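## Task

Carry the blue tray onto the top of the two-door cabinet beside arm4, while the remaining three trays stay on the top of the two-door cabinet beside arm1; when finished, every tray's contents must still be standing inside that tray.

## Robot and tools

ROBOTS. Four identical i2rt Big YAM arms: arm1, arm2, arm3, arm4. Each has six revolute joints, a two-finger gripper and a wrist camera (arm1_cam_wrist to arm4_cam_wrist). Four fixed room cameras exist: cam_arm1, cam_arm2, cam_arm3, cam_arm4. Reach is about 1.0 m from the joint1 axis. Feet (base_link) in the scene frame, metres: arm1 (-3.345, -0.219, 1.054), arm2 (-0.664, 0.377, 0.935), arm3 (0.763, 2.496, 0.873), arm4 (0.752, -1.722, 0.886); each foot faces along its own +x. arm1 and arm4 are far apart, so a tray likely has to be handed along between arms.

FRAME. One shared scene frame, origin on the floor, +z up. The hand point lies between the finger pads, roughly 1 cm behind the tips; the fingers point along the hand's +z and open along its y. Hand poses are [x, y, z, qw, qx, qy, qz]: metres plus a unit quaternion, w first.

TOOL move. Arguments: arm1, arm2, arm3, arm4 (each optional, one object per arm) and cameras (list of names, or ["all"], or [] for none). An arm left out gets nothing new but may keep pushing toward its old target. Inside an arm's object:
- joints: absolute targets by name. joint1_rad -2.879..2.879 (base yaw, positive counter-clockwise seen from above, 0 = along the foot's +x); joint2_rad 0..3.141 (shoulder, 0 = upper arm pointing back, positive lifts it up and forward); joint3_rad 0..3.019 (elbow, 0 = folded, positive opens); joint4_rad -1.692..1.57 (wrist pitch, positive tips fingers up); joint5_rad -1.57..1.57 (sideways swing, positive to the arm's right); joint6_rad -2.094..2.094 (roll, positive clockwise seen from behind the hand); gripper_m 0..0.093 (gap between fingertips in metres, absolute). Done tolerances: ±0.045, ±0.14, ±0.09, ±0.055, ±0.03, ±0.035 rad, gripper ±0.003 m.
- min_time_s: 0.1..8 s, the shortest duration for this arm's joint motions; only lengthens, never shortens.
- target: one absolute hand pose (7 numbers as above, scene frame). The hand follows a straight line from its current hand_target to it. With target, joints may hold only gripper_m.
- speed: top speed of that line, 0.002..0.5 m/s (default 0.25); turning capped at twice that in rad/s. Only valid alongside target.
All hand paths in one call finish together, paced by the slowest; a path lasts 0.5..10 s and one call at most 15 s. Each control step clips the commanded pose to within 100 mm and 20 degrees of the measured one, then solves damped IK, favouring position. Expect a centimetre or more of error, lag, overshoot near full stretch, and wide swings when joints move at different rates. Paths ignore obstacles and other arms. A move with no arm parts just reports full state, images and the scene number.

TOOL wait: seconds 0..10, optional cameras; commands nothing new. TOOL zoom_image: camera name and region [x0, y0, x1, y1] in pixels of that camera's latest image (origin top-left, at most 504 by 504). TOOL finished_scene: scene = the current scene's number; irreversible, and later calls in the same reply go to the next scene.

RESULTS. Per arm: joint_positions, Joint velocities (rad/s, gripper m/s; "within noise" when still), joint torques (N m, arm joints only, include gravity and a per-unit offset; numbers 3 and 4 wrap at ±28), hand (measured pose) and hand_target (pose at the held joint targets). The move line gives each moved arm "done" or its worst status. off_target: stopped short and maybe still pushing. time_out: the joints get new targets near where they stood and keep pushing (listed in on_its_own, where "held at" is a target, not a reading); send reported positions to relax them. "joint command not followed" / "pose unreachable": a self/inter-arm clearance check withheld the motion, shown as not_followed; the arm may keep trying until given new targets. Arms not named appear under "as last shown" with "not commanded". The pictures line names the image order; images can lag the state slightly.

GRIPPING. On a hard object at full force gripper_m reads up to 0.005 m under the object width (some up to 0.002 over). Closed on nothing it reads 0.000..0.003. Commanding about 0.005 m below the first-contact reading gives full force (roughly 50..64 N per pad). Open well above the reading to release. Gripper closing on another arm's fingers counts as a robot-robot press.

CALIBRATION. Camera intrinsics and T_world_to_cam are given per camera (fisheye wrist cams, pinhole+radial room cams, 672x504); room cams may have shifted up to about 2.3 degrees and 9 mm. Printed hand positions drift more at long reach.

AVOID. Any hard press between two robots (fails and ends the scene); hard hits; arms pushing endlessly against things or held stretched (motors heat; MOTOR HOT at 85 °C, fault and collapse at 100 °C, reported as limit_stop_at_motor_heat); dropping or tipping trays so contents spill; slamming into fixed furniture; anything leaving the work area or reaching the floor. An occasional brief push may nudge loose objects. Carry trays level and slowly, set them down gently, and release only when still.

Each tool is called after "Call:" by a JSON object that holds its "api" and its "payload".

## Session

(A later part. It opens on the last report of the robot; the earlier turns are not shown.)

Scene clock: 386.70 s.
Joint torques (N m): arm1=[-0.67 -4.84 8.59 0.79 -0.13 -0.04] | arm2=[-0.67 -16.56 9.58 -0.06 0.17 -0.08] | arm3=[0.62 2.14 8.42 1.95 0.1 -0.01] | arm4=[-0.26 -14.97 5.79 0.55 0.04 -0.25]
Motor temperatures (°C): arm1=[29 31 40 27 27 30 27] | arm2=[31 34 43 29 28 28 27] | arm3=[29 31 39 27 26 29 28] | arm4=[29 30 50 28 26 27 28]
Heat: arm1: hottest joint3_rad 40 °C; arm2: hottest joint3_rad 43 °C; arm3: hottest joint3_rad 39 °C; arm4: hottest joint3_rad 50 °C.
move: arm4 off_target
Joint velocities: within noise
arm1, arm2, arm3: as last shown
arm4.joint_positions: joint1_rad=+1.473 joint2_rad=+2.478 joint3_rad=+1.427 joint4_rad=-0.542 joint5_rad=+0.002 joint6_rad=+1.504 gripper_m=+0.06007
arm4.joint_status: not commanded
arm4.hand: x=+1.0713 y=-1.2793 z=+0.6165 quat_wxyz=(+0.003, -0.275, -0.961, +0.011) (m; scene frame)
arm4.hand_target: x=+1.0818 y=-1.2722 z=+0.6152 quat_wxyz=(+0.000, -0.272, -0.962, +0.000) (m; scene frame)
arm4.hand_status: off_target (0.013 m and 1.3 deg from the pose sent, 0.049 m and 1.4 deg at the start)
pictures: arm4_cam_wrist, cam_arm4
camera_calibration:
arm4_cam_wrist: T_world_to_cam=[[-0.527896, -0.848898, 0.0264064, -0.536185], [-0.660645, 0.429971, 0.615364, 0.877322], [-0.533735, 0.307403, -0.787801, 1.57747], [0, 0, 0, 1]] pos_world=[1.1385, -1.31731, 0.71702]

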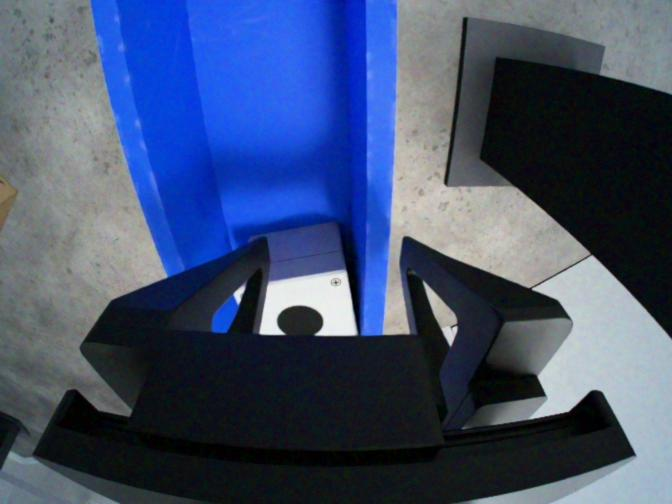

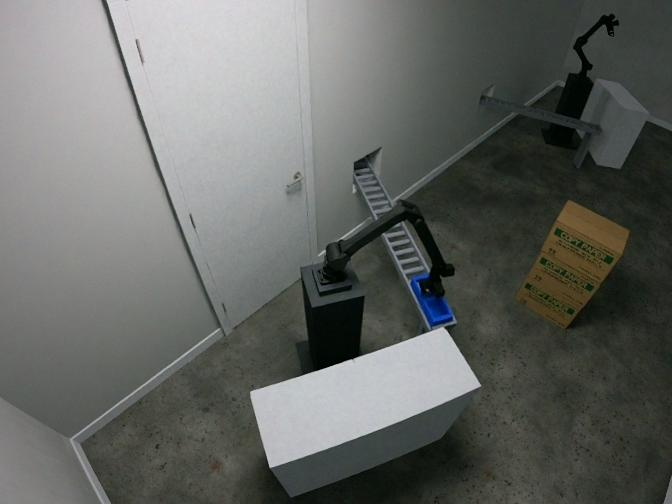

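Call:
{"api": "move", "payload": {"arm4": {"target":[1.085,-1.275,0.585,0,0.272,0.962,0],"speed":0.1}}}

Call:
{"api": "move", "payload": {"arm4": {"joints":{"gripper_m":0.03}}, "cameras": ["arm4_cam_wrist"]}}

Call:
{"api": "move", "payload": {"arm4": {"joints":{"gripper_m":0.0}}, "cameras": ["arm4_cam_wrist"]}}

Scene clock: 397.90 s.
Joint torques (N m): arm1=[-0.73 -4.84 8.58 0.77 -0.13 -0.04] | arm2=[-0.67 -16.56 9.63 -0.05 0.17 -0.08] | arm3=[0.44 2.14 8.38 1.95 0.08 -0.01] | arm4=[0.03 -13.16 5.96 1.11 0.08 -0.23]
Motor temperatures (°C): arm1=[29 31 40 27 27 30 27] | arm2=[31 34 43 29 28 28 27] | arm3=[29 31 39 27 26 29 28] | arm4=[29 31 49 28 26 27 28]
Heat: arm1: hottest joint3_rad 40 °C; arm2: hottest joint3_rad 43 °C; arm3: hottest joint3_rad 39 °C; arm4: hottest joint3_rad 49 °C.
move: arm4 off_target
Joint velocities: within noise
arm1, arm2, arm3: as last shown
arm4.joint_positions: joint1_rad=+1.471 joint2_rad=+2.513 joint3_rad=+1.456 joint4_rad=-0.516 joint5_rad=+0.001 joint6_rad=+1.496 gripper_m=+0.06007
arm4.joint_status: not commanded
arm4.hand: x=+1.0771 y=-1.2729 z=+0.6031 quat_wxyz=(+0.000, -0.272, -0.962, +0.002) (m; scene frame)
arm4.hand_target: x=+1.0845 y=-1.2755 z=+0.5858 quat_wxyz=(+0.000, -0.272, -0.962, +0.000) (m; scene frame)
arm4.hand_status: off_target (0.020 m and 0.2 deg from the pose sent, 0.035 m and 1.3 deg at the start)
pictures: none

Scene clock: 398.67 s.
Joint torques (N m): arm1=[-0.73 -4.84 8.58 0.79 -0.13 -0.04] | arm2=[-0.73 -16.56 9.63 -0.06 0.17 -0.08] | arm3=[0.32 2.02 8.38 1.98 0.09 -0.02] | arm4=[-0.21 -16.03 5.27 0.5 0.05 -0.27]
Motor temperatures (°C): arm1=[29 31 40 27 27 30 27] | arm2=[31 34 43 29 28 28 27] | arm3=[29 31 39 27 26 29 28] | arm4=[29 31 48 28 26 27 28]
Heat: arm1: hottest joint3_rad 40 °C; arm2: hottest joint3_rad 43 °C; arm3: hottest joint3_rad 39 °C; arm4: hottest joint3_rad 48 °C.
move: arm4 done
Joint velocities: within noise
arm1, arm2, arm3: as last shown
arm4.joint_positions: joint1_rad=+1.471 joint2_rad=+2.541 joint3_rad=+1.462 joint4_rad=-0.503 joint5_rad=+0.001 joint6_rad=+1.495 gripper_m=+0.03008
arm4.joint_status: all done
arm4.hand: x=+1.0743 y=-1.2768 z=+0.5896 quat_wxyz=(+0.002, -0.272, -0.962, +0.006) (m; scene frame)
arm4.hand_target: x=+1.0845 y=-1.2756 z=+0.5858 quat_wxyz=(+0.000, -0.272, -0.962, +0.000) (m; scene frame)
arm4.hand_status: not commanded
pictures: arm4_cam_wrist
camera_calibration:
arm4_cam_wrist: T_world_to_cam=[[-0.522201, -0.852677, 0.0157395, -0.536382], [-0.667121, 0.41992, 0.615319, 0.888881], [-0.531277, 0.31082, -0.788121, 1.55907], [0, 0, 0, 1]] pos_world=[1.14119, -1.31521, 0.690234]

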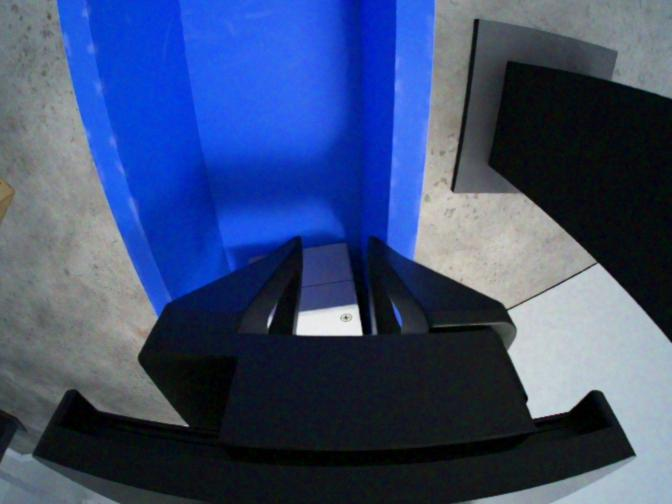

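Scene clock: 399.30 s.
Joint torques (N m): arm1=[-0.73 -4.84 8.58 0.77 -0.13 -0.04] | arm2=[-0.67 -16.56 9.63 -0.05 0.18 -0.08] | arm3=[0.5 1.9 8.43 1.96 0.09 -0.01] | arm4=[0.15 -15.15 5.18 0.31 0.11 -0.23]
Motor temperatures (°C): arm1=[29 31 40 27 27 30 27] | arm2=[31 34 43 29 28 28 27] | arm3=[29 31 39 27 26 29 28] | arm4=[29 31 48 28 26 27 28]
Heat: arm1: hottest joint3_rad 40 °C; arm2: hottest joint3_rad 43 °C; arm3: hottest joint3_rad 39 °C; arm4: hottest joint3_rad 48 °C.
move: arm4 done
Joint velocities: within noise
arm1, arm2, arm3: as last shown
arm4.joint_positions: joint1_rad=+1.471 joint2_rad=+2.541 joint3_rad=+1.462 joint4_rad=-0.503 joint5_rad=+0.001 joint6_rad=+1.495 gripper_m=+0.00069
arm4.joint_status: all done
arm4.hand: x=+1.0743 y=-1.2768 z=+0.5896 quat_wxyz=(+0.002, -0.272, -0.962, +0.006) (m; scene frame)
arm4.hand_target: x=+1.0845 y=-1.2756 z=+0.5858 quat_wxyz=(+0.000, -0.272, -0.962, +0.000) (m; scene frame)
arm4.hand_status: not commanded
pictures: arm4_cam_wrist
camera_calibration:
arm4_cam_wrist: T_world_to_cam=[[-0.522201, -0.852677, 0.0157395, -0.536382], [-0.667121, 0.41992, 0.615319, 0.888881], [-0.531277, 0.31082, -0.788121, 1.55907], [0, 0, 0, 1]] pos_world=[1.14119, -1.31521, 0.690234]

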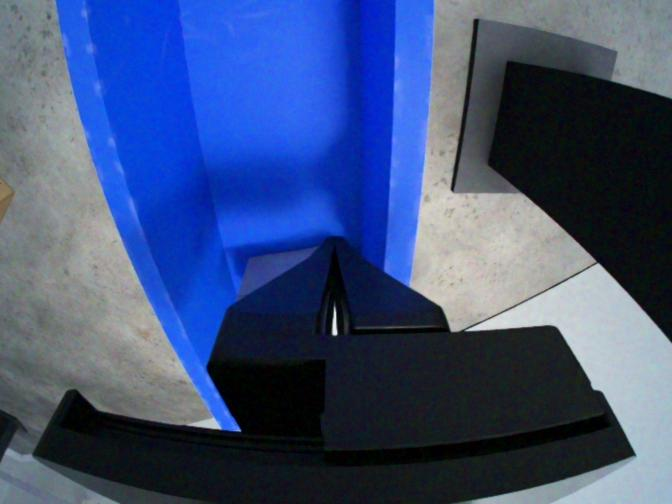

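Call:
{"api": "move", "payload": {"arm4": {"target":[1.084,-1.273,0.69,0,0.272,0.962,0],"speed":0.25,"joints":{"gripper_m":0.01}}}}

Call:
{"api": "move", "payload": {"arm4": {"target":[1.077,-1.290,0.66,0,0.272,0.962,0],"speed":0.15,"joints":{"gripper_m":0.055}}}}

Call:
{"api": "move", "payload": {"arm4": {"target":[1.077,-1.290,0.62,0,0.272,0.962,0],"speed":0.15}, "cameras": ["arm4_cam_wrist"]}}

Scene clock: 412.50 s.
Joint torques (N m): arm1=[-0.79 -4.89 8.59 0.77 -0.14 -0.04] | arm2=[-0.67 -16.56 9.65 -0.06 0.18 -0.08] | arm3=[0.44 2.2 8.35 1.95 0.09 -0.02] | arm4=[0.15 -16.5 4.78 -0.21 0.07 -0.22]
Motor temperatures (°C): arm1=[29 31 40 27 27 30 27] | arm2=[31 34 43 29 28 28 27] | arm3=[29 31 39 27 26 29 28] | arm4=[29 31 47 28 26 27 28]
Heat: arm1: hottest joint3_rad 40 °C; arm2: hottest joint3_rad 43 °C; arm3: hottest joint3_rad 39 °C; arm4: hottest joint3_rad 47 °C.
move: arm4 done
Joint velocities: within noise
arm1, arm2, arm3: as last shown
arm4.joint_positions: joint1_rad=+1.471 joint2_rad=+2.338 joint3_rad=+1.393 joint4_rad=-0.629 joint5_rad=+0.001 joint6_rad=+1.495 gripper_m=+0.00995
arm4.joint_status: all done
arm4.hand: x=+1.0782 y=-1.2715 z=+0.6842 quat_wxyz=(+0.000, -0.272, -0.962, +0.002) (m; scene frame)
arm4.hand_target: x=+1.0840 y=-1.2729 z=+0.6900 quat_wxyz=(+0.000, -0.272, -0.962, +0.000) (m; scene frame)
arm4.hand_status: done (0.008 m and 0.2 deg from the pose sent, 0.101 m and 0.7 deg at the start)
pictures: none

Scene clock: 413.57 s.
Joint torques (N m): arm1=[-0.73 -4.84 8.59 0.77 -0.13 -0.04] | arm2=[-0.73 -16.56 9.62 -0.06 0.17 -0.08] | arm3=[0.38 2.2 8.38 1.89 0.09 -0.03] | arm4=[-0.32 -14.8 4.48 0.65 0.08 -0.3]
Motor temperatures (°C): arm1=[29 31 40 27 27 30 27] | arm2=[31 34 43 29 28 28 27] | arm3=[29 31 39 27 26 29 28] | arm4=[29 31 47 28 26 27 28]
Heat: arm1: hottest joint3_rad 40 °C; arm2: hottest joint3_rad 43 °C; arm3: hottest joint3_rad 39 °C; arm4: hottest joint3_rad 47 °C.
move: arm4 off_target
Joint velocities: within noise
arm1.joint_positions: joint1_rad=-1.610 joint2_rad=+1.004 joint3_rad=+1.103 joint4_rad=-1.396 joint5_rad=-0.001 joint6_rad=+1.611 gripper_m=+0.02995
arm1.joint_status: not commanded
arm1.hand: x=-3.3556 y=+0.1054 z=+1.3381 quat_wxyz=(-0.006, +0.003, +0.991, +0.133) (m; scene frame)
arm1.hand_target: x=-3.3545 y=+0.1033 z=+1.3379 quat_wxyz=(-0.007, +0.005, +0.991, +0.132) (m; scene frame)
arm1.hand_status: not commanded
arm2.joint_positions: joint1_rad=+1.003 joint2_rad=+1.853 joint3_rad=+1.156 joint4_rad=-0.811 joint5_rad=+0.003 joint6_rad=+1.428 gripper_m=+0.02791
arm2.joint_status: not commanded
arm2.hand: x=-0.9745 y=-0.0159 z=+0.9130 quat_wxyz=(+0.025, +0.965, -0.259, -0.008) (m; scene frame)
arm2.hand_target: x=-0.9791 y=-0.0200 z=+0.9202 quat_wxyz=(+0.030, +0.966, -0.258, -0.012) (m; scene frame)
arm2.hand_status: not commanded
arm3.joint_positions: joint1_rad=+0.571 joint2_rad=+0.631 joint3_rad=+1.447 joint4_rad=-1.461 joint5_rad=+0.147 joint6_rad=+0.795 gripper_m=+0.09396
arm3.joint_status: not commanded
arm3.hand: x=+0.8909 y=+2.6771 z=+1.4095 quat_wxyz=(-0.314, +0.093, -0.890, -0.316) (m; scene frame)
arm3.hand_target: x=+0.8898 y=+2.6751 z=+1.4178 quat_wxyz=(-0.319, +0.092, -0.886, -0.324) (m; scene frame)
arm3.hand_status: not commanded
arm4.joint_positions: joint1_rad=+1.468 joint2_rad=+2.349 joint3_rad=+1.347 joint4_rad=-0.564 joint5_rad=+0.001 joint6_rad=+1.492 gripper_m=+0.05493
arm4.joint_status: all done
arm4.hand: x=+1.0717 y=-1.2836 z=+0.6684 quat_wxyz=(-0.001, -0.272, -0.962, -0.002) (m; scene frame)
arm4.hand_target: x=+1.0768 y=-1.2901 z=+0.6602 quat_wxyz=(+0.000, -0.272, -0.962, +0.000) (m; scene frame)
arm4.hand_status: off_target (0.012 m and 0.2 deg from the pose sent, 0.030 m and 0.2 deg at the start)
pictures: none

Scene clock: 414.87 s.
Joint torques (N m): arm1=[-0.73 -4.84 8.58 0.77 -0.13 -0.04] | arm2=[-0.67 -16.56 9.63 -0.06 0.17 -0.08] | arm3=[0.56 2.26 8.38 1.94 0.1 -0.01] | arm4=[-0.21 -15.21 5.49 0.47 0.1 -0.22]
Motor temperatures (°C): arm1=[29 31 40 27 27 30 27] | arm2=[31 34 43 29 28 28 27] | arm3=[29 31 39 27 26 29 28] | arm4=[29 31 47 28 26 27 28]
Heat: arm1: hottest joint3_rad 40 °C; arm2: hottest joint3_rad 43 °C; arm3: hottest joint3_rad 39 °C; arm4: hottest joint3_rad 47 °C.
move: arm4 off_target
Joint velocities: within noise
arm1, arm2, arm3: as last shown
arm4.joint_positions: joint1_rad=+1.468 joint2_rad=+2.446 joint3_rad=+1.361 joint4_rad=-0.508 joint5_rad=+0.001 joint6_rad=+1.492 gripper_m=+0.05493
arm4.joint_status: not commanded
arm4.hand: x=+1.0635 y=-1.2949 z=+0.6212 quat_wxyz=(+0.004, -0.272, -0.962, +0.010) (m; scene frame)
arm4.hand_target: x=+1.0769 y=-1.2903 z=+0.6204 quat_wxyz=(+0.000, -0.272, -0.962, +0.000) (m; scene frame)
arm4.hand_status: off_target (0.014 m and 1.3 deg from the pose sent, 0.049 m and 0.2 deg at the start)
pictures: arm4_cam_wrist
camera_calibration:
arm4_cam_wrist: T_world_to_cam=[[-0.522051, -0.852518, 0.0259845, -0.56421], [-0.663377, 0.424999, 0.615878, 0.872056], [-0.536091, 0.304282, -0.787413, 1.58003], [0, 0, 0, 1]] pos_world=[1.131, -1.3324, 0.72172]

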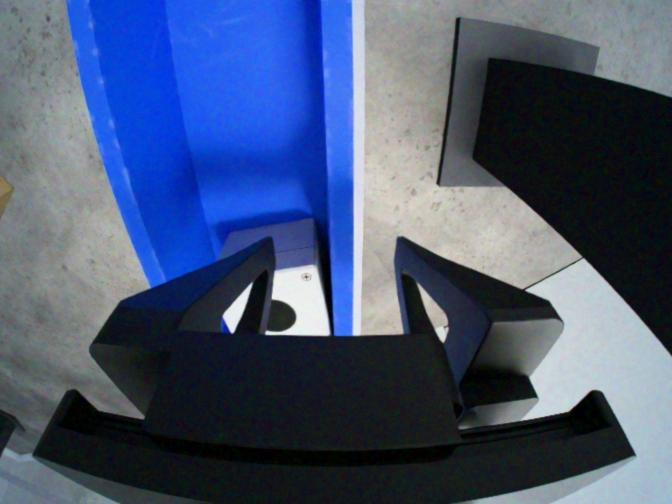

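Call:
{"api": "move", "payload": {"arm4": {"target":[1.085,-1.295,0.584,0,0.272,0.962,0],"speed":0.1}}}

Call:
{"api": "move", "payload": {"arm4": {"joints":{"gripper_m":0.03}}}}

Call:
{"api": "move", "payload": {"arm4": {"joints":{"gripper_m":0.0}}, "cameras": ["arm4_cam_wrist"]}}

Scene clock: 421.20 s.
Joint torques (N m): arm1=[-0.73 -4.84 8.59 0.79 -0.13 -0.04] | arm2=[-0.67 -16.56 9.63 -0.08 0.17 -0.08] | arm3=[0.56 2.14 8.43 1.94 0.1 -0.01] | arm4=[-0.32 -15.03 5.37 0.72 0.08 -0.28]
Motor temperatures (°C): arm1=[29 31 40 27 27 30 27] | arm2=[31 34 43 29 28 28 27] | arm3=[29 31 39 27 26 29 28] | arm4=[29 31 46 28 26 27 28]
Heat: arm1: hottest joint3_rad 40 °C; arm2: hottest joint3_rad 43 °C; arm3: hottest joint3_rad 39 °C; arm4: hottest joint3_rad 46 °C.
move: arm4 off_target
Joint velocities: within noise
arm1, arm2, arm3: as last shown
arm4.joint_positions: joint1_rad=+1.449 joint2_rad=+2.527 joint3_rad=+1.406 joint4_rad=-0.469 joint5_rad=+0.001 joint6_rad=+1.474 gripper_m=+0.05493
arm4.joint_status: not commanded
arm4.hand: x=+1.0728 y=-1.2989 z=+0.5871 quat_wxyz=(+0.003, -0.273, -0.962, +0.010) (m; scene frame)
arm4.hand_target: x=+1.0847 y=-1.2954 z=+0.5842 quat_wxyz=(+0.000, -0.272, -0.962, +0.000) (m; scene frame)
arm4.hand_status: off_target (0.013 m and 1.2 deg from the pose sent, 0.043 m and 1.3 deg at the start)
pictures: none

Scene clock: 421.80 s.
Joint torques (N m): arm1=[-0.73 -4.84 8.59 0.76 -0.13 -0.04] | arm2=[-0.67 -16.56 9.62 -0.08 0.17 -0.08] | arm3=[0.62 2.14 8.42 1.94 0.09 -0.02] | arm4=[-0.03 -15.21 5.14 0.64 0.1 -0.24]
Motor temperatures (°C): arm1=[29 31 40 27 27 30 27] | arm2=[31 34 43 29 28 28 27] | arm3=[29 31 39 27 26 29 28] | arm4=[29 31 46 28 26 27 28]
Heat: arm1: hottest joint3_rad 40 °C; arm2: hottest joint3_rad 43 °C; arm3: hottest joint3_rad 39 °C; arm4: hottest joint3_rad 46 °C.
move: arm4 done
Joint velocities: within noise
arm1, arm2, arm3: as last shown
arm4.joint_positions: joint1_rad=+1.449 joint2_rad=+2.527 joint3_rad=+1.406 joint4_rad=-0.469 joint5_rad=+0.001 joint6_rad=+1.474 gripper_m=+0.03015
arm4.joint_status: all done
arm4.hand: x=+1.0728 y=-1.2989 z=+0.5871 quat_wxyz=(+0.003, -0.272, -0.962, +0.010) (m; scene frame)
arm4.hand_target: x=+1.0847 y=-1.2954 z=+0.5842 quat_wxyz=(+0.000, -0.272, -0.962, +0.000) (m; scene frame)
arm4.hand_status: not commanded
pictures: none

Scene clock: 422.43 s.
Joint torques (N m): arm1=[-0.73 -4.84 8.59 0.79 -0.13 -0.04] | arm2=[-0.73 -16.62 9.65 -0.06 0.17 -0.08] | arm3=[0.44 1.9 8.4 1.94 0.1 -0.02] | arm4=[-0.67 -15.15 5 0.51 0.26 -0.18]
Motor temperatures (°C): arm1=[29 31 40 27 27 30 27] | arm2=[31 34 43 29 28 28 27] | arm3=[29 31 39 27 26 29 28] | arm4=[29 31 46 28 26 27 28]
Heat: arm1: hottest joint3_rad 40 °C; arm2: hottest joint3_rad 43 °C; arm3: hottest joint3_rad 39 °C; arm4: hottest joint3_rad 46 °C.
move: arm4 off_target
Joint velocities: within noise
arm1, arm2, arm3: as last shown
arm4.joint_positions: joint1_rad=+1.449 joint2_rad=+2.528 joint3_rad=+1.409 joint4_rad=-0.466 joint5_rad=-0.003 joint6_rad=+1.464 gripper_m=+0.01188
arm4.joint_status: gripper_m off_target (ended at +0.01191, target +0.00000)
arm4.hand: x=+1.0736 y=-1.2967 z=+0.5872 quat_wxyz=(+0.004, -0.267, -0.964, +0.006) (m; scene frame)
arm4.hand_target: x=+1.0848 y=-1.2952 z=+0.5843 quat_wxyz=(+0.000, -0.272, -0.962, +0.000) (m; scene frame)
arm4.hand_status: not commanded
pictures: arm4_cam_wrist
camera_calibration:
arm4_cam_wrist: T_world_to_cam=[[-0.514309, -0.857409, 0.0183199, -0.569774], [-0.667571, 0.413663, 0.619058, 0.888436], [-0.538364, 0.306157, -0.785132, 1.56277], [0, 0, 0, 1]] pos_world=[1.14139, -1.3345, 0.687425]

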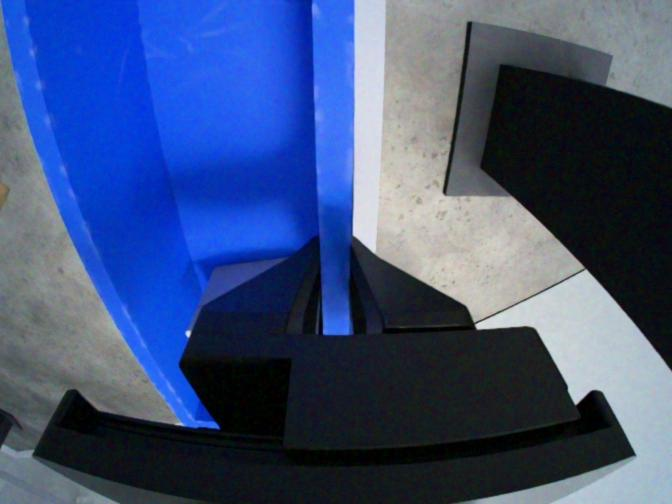

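Gripped. Lift in one go, checking.

Call:
{"api": "move", "payload": {"arm4": {"target":[1.085,-1.300,0.70,0,0.272,0.962,0],"speed":0.12}, "cameras": ["cam_arm4"]}}

Call:
{"api": "zoom_image", "payload": {"camera": "cam_arm4", "region": [380, 210, 480, 330]}}

Scene clock: 427.13 s.
Joint torques (N m): arm1=[-0.73 -4.89 8.58 0.79 -0.13 -0.04] | arm2=[-0.73 -16.56 9.61 -0.08 0.17 -0.08] | arm3=[0.32 2.2 8.4 1.92 0.1 -0.01] | arm4=[0.5 -19.55 5.22 -0.36 -0.11 -0.06]
Motor temperatures (°C): arm1=[29 31 40 27 27 30 27] | arm2=[31 34 43 29 28 28 27] | arm3=[29 31 39 27 26 29 28] | arm4=[29 32 46 28 26 27 28]
Heat: arm1: hottest joint3_rad 40 °C; arm2: hottest joint3_rad 43 °C; arm3: hottest joint3_rad 39 °C; arm4: hottest joint3_rad 46 °C.
move: arm4 off_target
Joint velocities: within noise
arm1, arm2, arm3: as last shown
arm4.joint_positions: joint1_rad=+1.445 joint2_rad=+2.332 joint3_rad=+1.301 joint4_rad=-0.600 joint5_rad=+0.006 joint6_rad=+1.450 gripper_m=+0.01181
arm4.joint_status: not commanded
arm4.hand: x=+1.0643 y=-1.3150 z=+0.6683 quat_wxyz=(+0.009, -0.263, -0.964, +0.029) (m; scene frame)
arm4.hand_target: x=+1.0846 y=-1.3007 z=+0.6993 quat_wxyz=(+0.000, -0.272, -0.962, +0.000) (m; scene frame)
arm4.hand_status: off_target (0.041 m and 3.7 deg from the pose sent, 0.113 m and 1.0 deg at the start)
pictures: cam_arm4

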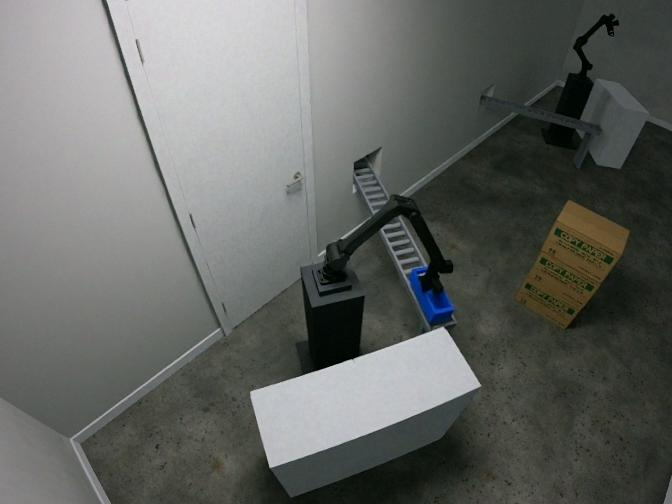

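Scaled by 4.200 from the camera's 672x504 image, which has a finer 960x720 frame.

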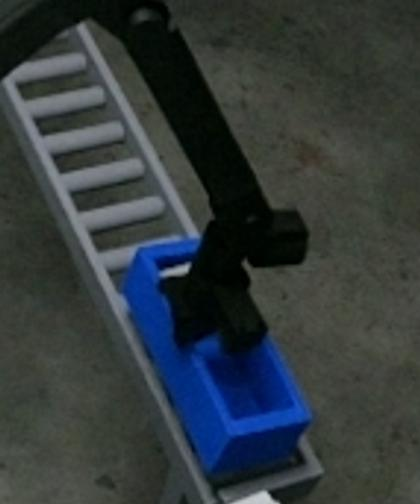

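Call:
{"api": "move", "payload": {"arm4": {"target":[1.090,-1.300,1.04,0,0.272,0.962,0],"speed":0.25}}}

Call:
{"api": "move", "payload": {"arm4": {"joints":{"joint1_rad":0.0},"min_time_s":3.2}, "cameras": ["cam_arm4","arm4_cam_wrist"]}}

Scene clock: 434.63 s.
Joint torques (N m): arm1=[-0.73 -4.84 8.58 0.77 -0.14 -0.04] | arm2=[-0.67 -16.56 9.65 -0.06 0.17 -0.08] | arm3=[0.44 2.02 8.4 1.89 0.1 -0.01] | arm4=[-0.5 -17.08 13.37 -0.13 -0.14 -0.11]
Motor temperatures (°C): arm1=[29 31 40 27 27 30 27] | arm2=[31 34 43 29 28 28 27] | arm3=[29 31 39 27 26 29 28] | arm4=[29 33 45 28 26 27 29]
Heat: arm1: hottest joint3_rad 40 °C; arm2: hottest joint3_rad 43 °C; arm3: hottest joint3_rad 39 °C; arm4: hottest joint3_rad 45 °C.
move: arm4 off_target
Joint velocities: within noise
arm1, arm2, arm3: as last shown
arm4.joint_positions: joint1_rad=+1.438 joint2_rad=+1.817 joint3_rad=+1.480 joint4_rad=-1.336 joint5_rad=+0.007 joint6_rad=+1.450 gripper_m=+0.01180
arm4.joint_status: not commanded
arm4.hand: x=+1.0685 y=-1.3160 z=+0.9939 quat_wxyz=(+0.017, -0.266, -0.963, +0.049) (m; scene frame)
arm4.hand_target: x=+1.0879 y=-1.3025 z=+1.0401 quat_wxyz=(+0.000, -0.272, -0.962, +0.000) (m; scene frame)
arm4.hand_status: off_target (0.053 m and 6.0 deg from the pose sent, 0.373 m and 3.7 deg at the start; pose on its path clipped on 24 of 73 steps)
pictures: none

Scene clock: 438.30 s.
Joint torques (N m): arm1=[-0.73 -4.84 8.59 0.77 -0.13 -0.04] | arm2=[-0.62 -16.56 9.62 -0.05 0.17 -0.08] | arm3=[0.44 2.08 8.35 1.95 0.1 -0.02] | arm4=[1.44 -16.97 13.29 -0.24 -0.34 -0.12]
Motor temperatures (°C): arm1=[29 31 40 27 27 30 27] | arm2=[31 34 43 29 28 28 27] | arm3=[29 31 39 27 26 29 28] | arm4=[29 33 47 28 26 27 29]
Heat: arm1: hottest joint3_rad 40 °C; arm2: hottest joint3_rad 43 °C; arm3: hottest joint3_rad 39 °C; arm4: hottest joint3_rad 47 °C.
move: arm4 done
Joint velocities: within noise
arm1, arm2, arm3: as last shown
arm4.joint_positions: joint1_rad=-0.006 joint2_rad=+1.817 joint3_rad=+1.480 joint4_rad=-1.336 joint5_rad=+0.012 joint6_rad=+1.450 gripper_m=+0.01180
arm4.joint_status: all done
arm4.hand: x=+1.1942 y=-1.9856 z=+0.9937 quat_wxyz=(+0.044, -0.835, -0.547, +0.028) (m; scene frame)
arm4.hand_target: x=+1.2162 y=-1.9930 z=+1.0399 quat_wxyz=(+0.000, -0.834, -0.551, +0.001) (m; scene frame)
arm4.hand_status: not commanded
pictures: arm4_cam_wrist, cam_arm4
camera_calibration:
arm4_cam_wrist: T_world_to_cam=[[-0.911715, 0.396413, 0.107855, 1.76939], [0.375119, 0.696226, 0.612009, 0.325195], [0.167517, 0.598436, -0.783462, 1.89349], [0, 0, 0, 1]] pos_world=[1.17401, -2.06095, 1.09361]

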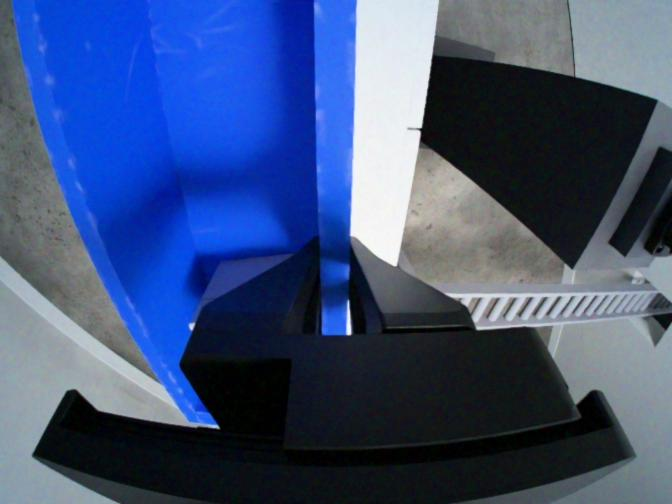

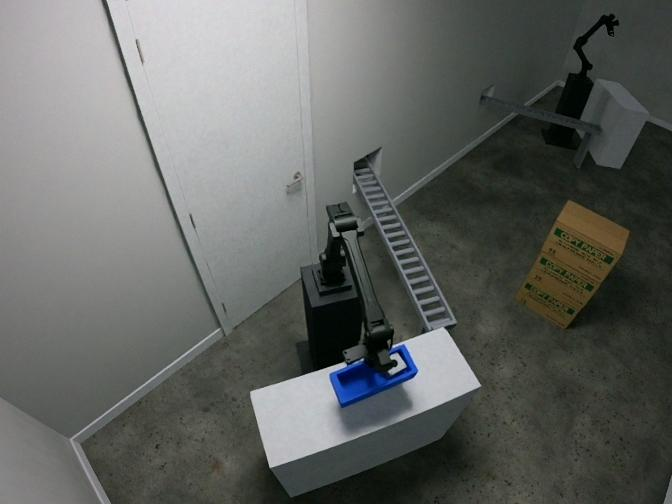

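Call:
{"api": "move", "payload": {"arm4": {"target":[1.212,-1.992,0.90,-0.03,-0.834,-0.551,-0.018],"speed":0.15}, "cameras": ["cam_arm4"]}}

Call:
{"api": "zoom_image", "payload": {"camera": "cam_arm4", "region": [240, 310, 490, 500]}}

Scene clock: 445.73 s.
Joint torques (N m): arm1=[-0.73 -4.84 8.58 0.79 -0.13 -0.04] | arm2=[-0.62 -16.56 9.62 -0.06 0.17 -0.08] | arm3=[0.67 2.26 8.42 1.96 0.11 -0.01] | arm4=[1.2 -14.97 8.58 0.84 -0.39 -0.18]
Motor temperatures (°C): arm1=[29 31 40 27 27 30 27] | arm2=[31 34 43 29 28 28 27] | arm3=[29 31 39 27 26 29 28] | arm4=[29 33 49 28 26 27 29]
Heat: arm1: hottest joint3_rad 40 °C; arm2: hottest joint3_rad 43 °C; arm3: hottest joint3_rad 39 °C; arm4: hottest joint3_rad 49 °C.
move: arm4 off_target
Joint velocities: within noise
arm1.joint_positions: joint1_rad=-1.610 joint2_rad=+1.004 joint3_rad=+1.103 joint4_rad=-1.396 joint5_rad=-0.001 joint6_rad=+1.611 gripper_m=+0.02995
arm1.joint_status: not commanded
arm1.hand: x=-3.3556 y=+0.1054 z=+1.3381 quat_wxyz=(-0.006, +0.003, +0.991, +0.133) (m; scene frame)
arm1.hand_target: x=-3.3545 y=+0.1033 z=+1.3379 quat_wxyz=(-0.007, +0.005, +0.991, +0.132) (m; scene frame)
arm1.hand_status: not commanded
arm2.joint_positions: joint1_rad=+1.003 joint2_rad=+1.853 joint3_rad=+1.156 joint4_rad=-0.811 joint5_rad=+0.003 joint6_rad=+1.428 gripper_m=+0.02791
arm2.joint_status: not commanded
arm2.hand: x=-0.9745 y=-0.0159 z=+0.9130 quat_wxyz=(+0.025, +0.965, -0.259, -0.008) (m; scene frame)
arm2.hand_target: x=-0.9791 y=-0.0200 z=+0.9202 quat_wxyz=(+0.030, +0.966, -0.258, -0.012) (m; scene frame)
arm2.hand_status: not commanded
arm3.joint_positions: joint1_rad=+0.571 joint2_rad=+0.631 joint3_rad=+1.447 joint4_rad=-1.461 joint5_rad=+0.147 joint6_rad=+0.795 gripper_m=+0.09396
arm3.joint_status: not commanded
arm3.hand: x=+0.8909 y=+2.6771 z=+1.4095 quat_wxyz=(-0.314, +0.093, -0.890, -0.316) (m; scene frame)
arm3.hand_target: x=+0.8898 y=+2.6751 z=+1.4178 quat_wxyz=(-0.319, +0.092, -0.886, -0.324) (m; scene frame)
arm3.hand_status: not commanded
arm4.joint_positions: joint1_rad=-0.006 joint2_rad=+1.890 joint3_rad=+1.256 joint4_rad=-0.931 joint5_rad=+0.005 joint6_rad=+1.450 gripper_m=+0.01180
arm4.joint_status: not commanded
arm4.hand: x=+1.1941 y=-1.9843 z=+0.8802 quat_wxyz=(-0.004, -0.837, -0.548, +0.001) (m; scene frame)
arm4.hand_target: x=+1.2113 y=-1.9916 z=+0.9005 quat_wxyz=(-0.030, -0.834, -0.551, -0.018) (m; scene frame)
arm4.hand_status: off_target (0.028 m and 3.8 deg from the pose sent, 0.096 m and 10.0 deg at the start)
pictures: cam_arm4

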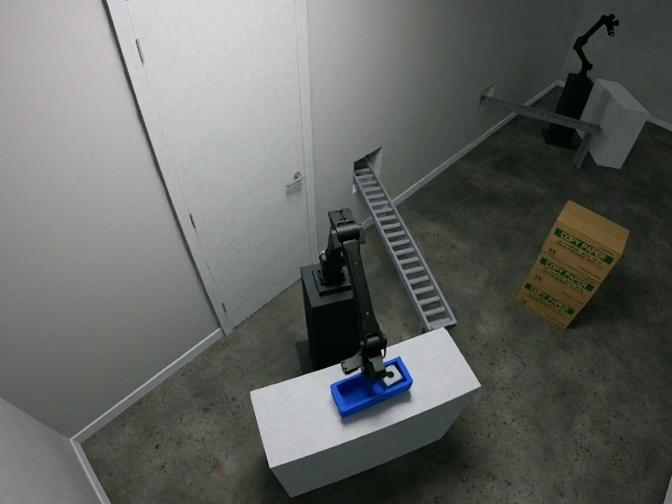

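Scaled by 2.016 from the camera's 672x504 image, which has a finer 960x720 frame.

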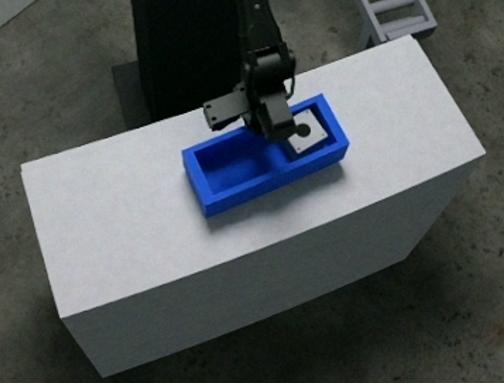

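Call:
{"api": "move", "payload": {"arm4": {"target":[1.212,-1.992,0.855,-0.03,-0.834,-0.551,-0.018],"speed":0.08}}}

Call:
{"api": "move", "payload": {"arm4": {"target":[1.210,-1.991,0.833,-0.03,-0.834,-0.551,-0.018],"speed":0.06}, "cameras": ["cam_arm4"]}}

Call:
{"api": "zoom_image", "payload": {"camera": "cam_arm4", "region": [300, 330, 440, 440]}}

Scene clock: 450.37 s.
Joint torques (N m): arm1=[-0.73 -4.89 8.59 0.76 -0.13 -0.04] | arm2=[-0.62 -16.56 9.62 -0.06 0.17 -0.08] | arm3=[0.38 1.96 8.35 1.98 0.09 -0.01] | arm4=[1.67 -14.04 7.31 1.05 -0.29 -0.18]
Motor temperatures (°C): arm1=[29 31 40 27 27 30 27] | arm2=[31 34 43 29 28 28 27] | arm3=[29 31 39 27 26 29 28] | arm4=[29 33 49 28 26 27 29]
Heat: arm1: hottest joint3_rad 40 °C; arm2: hottest joint3_rad 43 °C; arm3: hottest joint3_rad 39 °C; arm4: hottest joint3_rad 49 °C.
move: arm4 done
Joint velocities: within noise
arm1, arm2, arm3: as last shown
arm4.joint_positions: joint1_rad=-0.006 joint2_rad=+1.931 joint3_rad=+1.236 joint4_rad=-0.829 joint5_rad=+0.003 joint6_rad=+1.450 gripper_m=+0.01180
arm4.joint_status: not commanded
arm4.hand: x=+1.2027 y=-1.9889 z=+0.8544 quat_wxyz=(-0.022, -0.837, -0.547, -0.009) (m; scene frame)
arm4.hand_target: x=+1.2119 y=-1.9919 z=+0.8552 quat_wxyz=(-0.030, -0.834, -0.551, -0.018) (m; scene frame)
arm4.hand_status: done (0.010 m and 1.5 deg from the pose sent, 0.032 m and 3.8 deg at the start)
pictures: none

Scene clock: 451.40 s.
Joint torques (N m): arm1=[-0.73 -4.84 8.59 0.77 -0.13 -0.04] | arm2=[-0.67 -16.56 9.63 -0.06 0.17 -0.08] | arm3=[0.44 2.14 8.43 1.99 0.11 -0.01] | arm4=[0.97 -11.11 6.05 1.77 -0.23 -0.17]
Motor temperatures (°C): arm1=[29 31 40 27 27 30 27] | arm2=[31 34 43 29 28 28 27] | arm3=[29 31 39 27 26 29 28] | arm4=[29 33 48 28 26 27 29]
Heat: arm1: hottest joint3_rad 40 °C; arm2: hottest joint3_rad 43 °C; arm3: hottest joint3_rad 39 °C; arm4: hottest joint3_rad 48 °C.
move: arm4 off_target
Joint velocities: within noise
arm1, arm2, arm3: as last shown
arm4.joint_positions: joint1_rad=-0.006 joint2_rad=+1.931 joint3_rad=+1.233 joint4_rad=-0.798 joint5_rad=+0.002 joint6_rad=+1.450 gripper_m=+0.01179
arm4.joint_status: not commanded
arm4.hand: x=+1.2077 y=-1.9916 z=+0.8533 quat_wxyz=(-0.033, -0.836, -0.547, -0.015) (m; scene frame)
arm4.hand_target: x=+1.2093 y=-1.9906 z=+0.8336 quat_wxyz=(-0.030, -0.834, -0.551, -0.018) (m; scene frame)
arm4.hand_status: off_target (0.020 m and 0.7 deg from the pose sent, 0.023 m and 1.5 deg at the start)
pictures: cam_arm4

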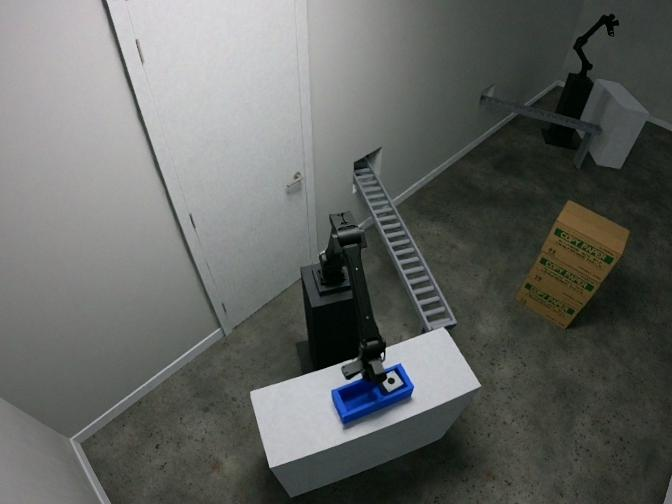

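Scaled by 3.600 from the camera's 672x504 image, which has a finer 960x720 frame.

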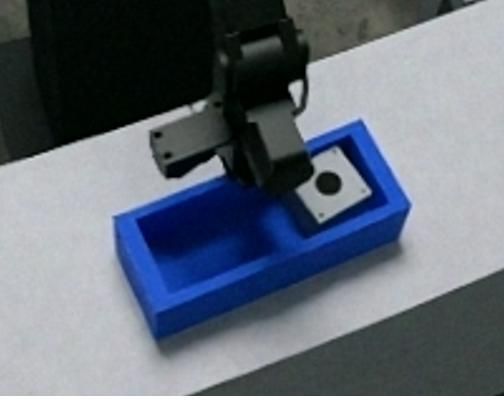

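Call:
{"api": "move", "payload": {"arm4": {"target":[1.210,-1.992,0.850,-0.03,-0.834,-0.551,-0.018],"speed":0.1}}}

Call:
{"api": "move", "payload": {"arm4": {"joints":{"gripper_m":0.032}}}}

Call:
{"api": "move", "payload": {"arm4": {"target":[1.210,-1.992,1.05,-0.03,-0.834,-0.551,-0.018],"speed":0.25}, "cameras": ["cam_arm4","cam_arm1"]}}

Call:
{"api": "zoom_image", "payload": {"camera": "cam_arm4", "region": [300, 330, 440, 440]}}

Scene clock: 457.20 s.
Joint torques (N m): arm1=[-0.73 -4.84 8.59 0.79 -0.13 -0.04] | arm2=[-0.56 -16.56 9.61 -0.06 0.17 -0.08] | arm3=[0.56 2.14 8.39 1.95 0.11 -0.02] | arm4=[0.32 -12.86 7.04 0.49 -0.26 -0.16]
Motor temperatures (°C): arm1=[29 31 40 27 27 30 27] | arm2=[31 34 44 29 28 28 27] | arm3=[29 31 39 27 26 29 28] | arm4=[29 32 48 28 26 27 30]
Heat: arm1: hottest joint3_rad 40 °C; arm2: hottest joint3_rad 44 °C; arm3: hottest joint3_rad 39 °C; arm4: hottest joint3_rad 48 °C.
move: arm4 done
Joint velocities: within noise
arm1, arm2, arm3: as last shown
arm4.joint_positions: joint1_rad=-0.006 joint2_rad=+1.931 joint3_rad=+1.233 joint4_rad=-0.799 joint5_rad=+0.002 joint6_rad=+1.450 gripper_m=+0.01179
arm4.joint_status: not commanded
arm4.hand: x=+1.2075 y=-1.9915 z=+0.8533 quat_wxyz=(-0.033, -0.836, -0.547, -0.015) (m; scene frame)
arm4.hand_target: x=+1.2100 y=-1.9920 z=+0.8500 quat_wxyz=(-0.030, -0.834, -0.551, -0.018) (m; scene frame)
arm4.hand_status: done (0.004 m and 0.7 deg from the pose sent, 0.004 m and 0.7 deg at the start)
pictures: none

Scene clock: 457.77 s.
Joint torques (N m): arm1=[-0.73 -4.84 8.59 0.77 -0.13 -0.04] | arm2=[-0.62 -16.62 9.62 -0.06 0.18 -0.08] | arm3=[0.44 2.2 8.4 1.95 0.09 -0.01] | arm4=[0.97 -12.86 6.93 0.18 -0.03 -0.23]
Motor temperatures (°C): arm1=[29 31 40 27 27 30 27] | arm2=[31 34 44 29 28 28 27] | arm3=[29 31 39 27 26 29 28] | arm4=[29 32 48 28 26 27 30]
Heat: arm1: hottest joint3_rad 40 °C; arm2: hottest joint3_rad 44 °C; arm3: hottest joint3_rad 39 °C; arm4: hottest joint3_rad 48 °C.
move: arm4 done
Joint velocities: within noise
arm1, arm2, arm3: as last shown
arm4.joint_positions: joint1_rad=-0.006 joint2_rad=+1.931 joint3_rad=+1.232 joint4_rad=-0.799 joint5_rad=-0.003 joint6_rad=+1.450 gripper_m=+0.03186
arm4.joint_status: all done
arm4.hand: x=+1.2074 y=-1.9905 z=+0.8529 quat_wxyz=(-0.031, -0.836, -0.547, -0.017) (m; scene frame)
arm4.hand_target: x=+1.2100 y=-1.9920 z=+0.8501 quat_wxyz=(-0.030, -0.834, -0.551, -0.018) (m; scene frame)
arm4.hand_status: not commanded
pictures: none

Scene clock: 459.40 s.
Joint torques (N m): arm1=[-0.73 -4.84 8.59 0.77 -0.13 -0.04] | arm2=[-0.67 -16.5 9.62 -0.05 0.17 -0.08] | arm3=[0.44 2.14 8.39 1.91 0.1 0] | arm4=[1.26 -14.21 11.58 -0.02 -0.02 -0.19]
Motor temperatures (°C): arm1=[29 31 40 27 27 30 27] | arm2=[31 35 44 29 28 28 27] | arm3=[29 31 39 27 26 29 28] | arm4=[29 32 48 28 26 27 29]
Heat: arm1: hottest joint3_rad 40 °C; arm2: hottest joint3_rad 44 °C; arm3: hottest joint3_rad 39 °C; arm4: hottest joint3_rad 48 °C.
move: arm4 off_target
Joint velocities: within noise
arm1, arm2, arm3: as last shown
arm4.joint_positions: joint1_rad=-0.006 joint2_rad=+1.717 joint3_rad=+1.439 joint4_rad=-1.268 joint5_rad=-0.003 joint6_rad=+1.450 gripper_m=+0.03196
arm4.joint_status: not commanded
arm4.hand: x=+1.1979 y=-1.9848 z=+1.0279 quat_wxyz=(-0.010, -0.837, -0.548, -0.007) (m; scene frame)
arm4.hand_target: x=+1.2092 y=-1.9916 z=+1.0501 quat_wxyz=(-0.030, -0.834, -0.551, -0.018) (m; scene frame)
arm4.hand_status: off_target (0.026 m and 2.7 deg from the pose sent, 0.197 m and 0.5 deg at the start)
pictures: cam_arm1, cam_arm4

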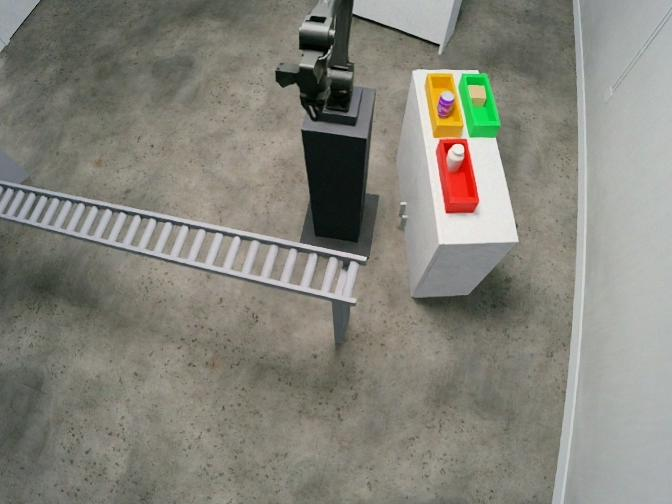

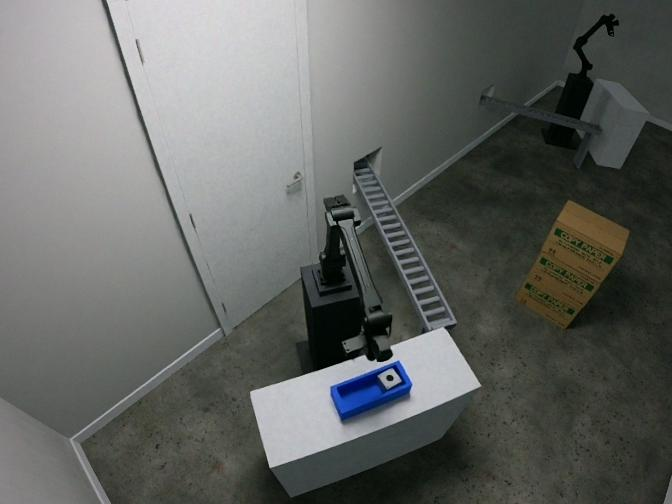

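Scaled by 3.600 from the camera's 672x504 image, which has a finer 960x720 frame.

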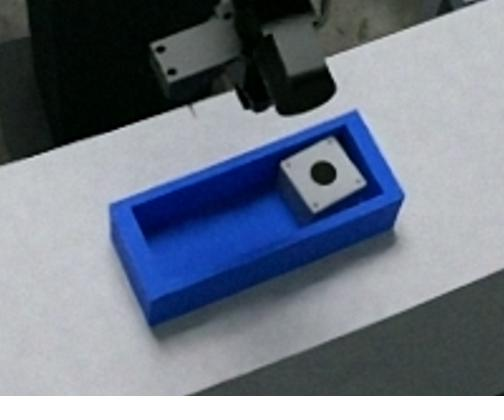

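Call:
{"api": "finished_scene", "payload": {"scene": 2}}

The scene is finished: the task was done.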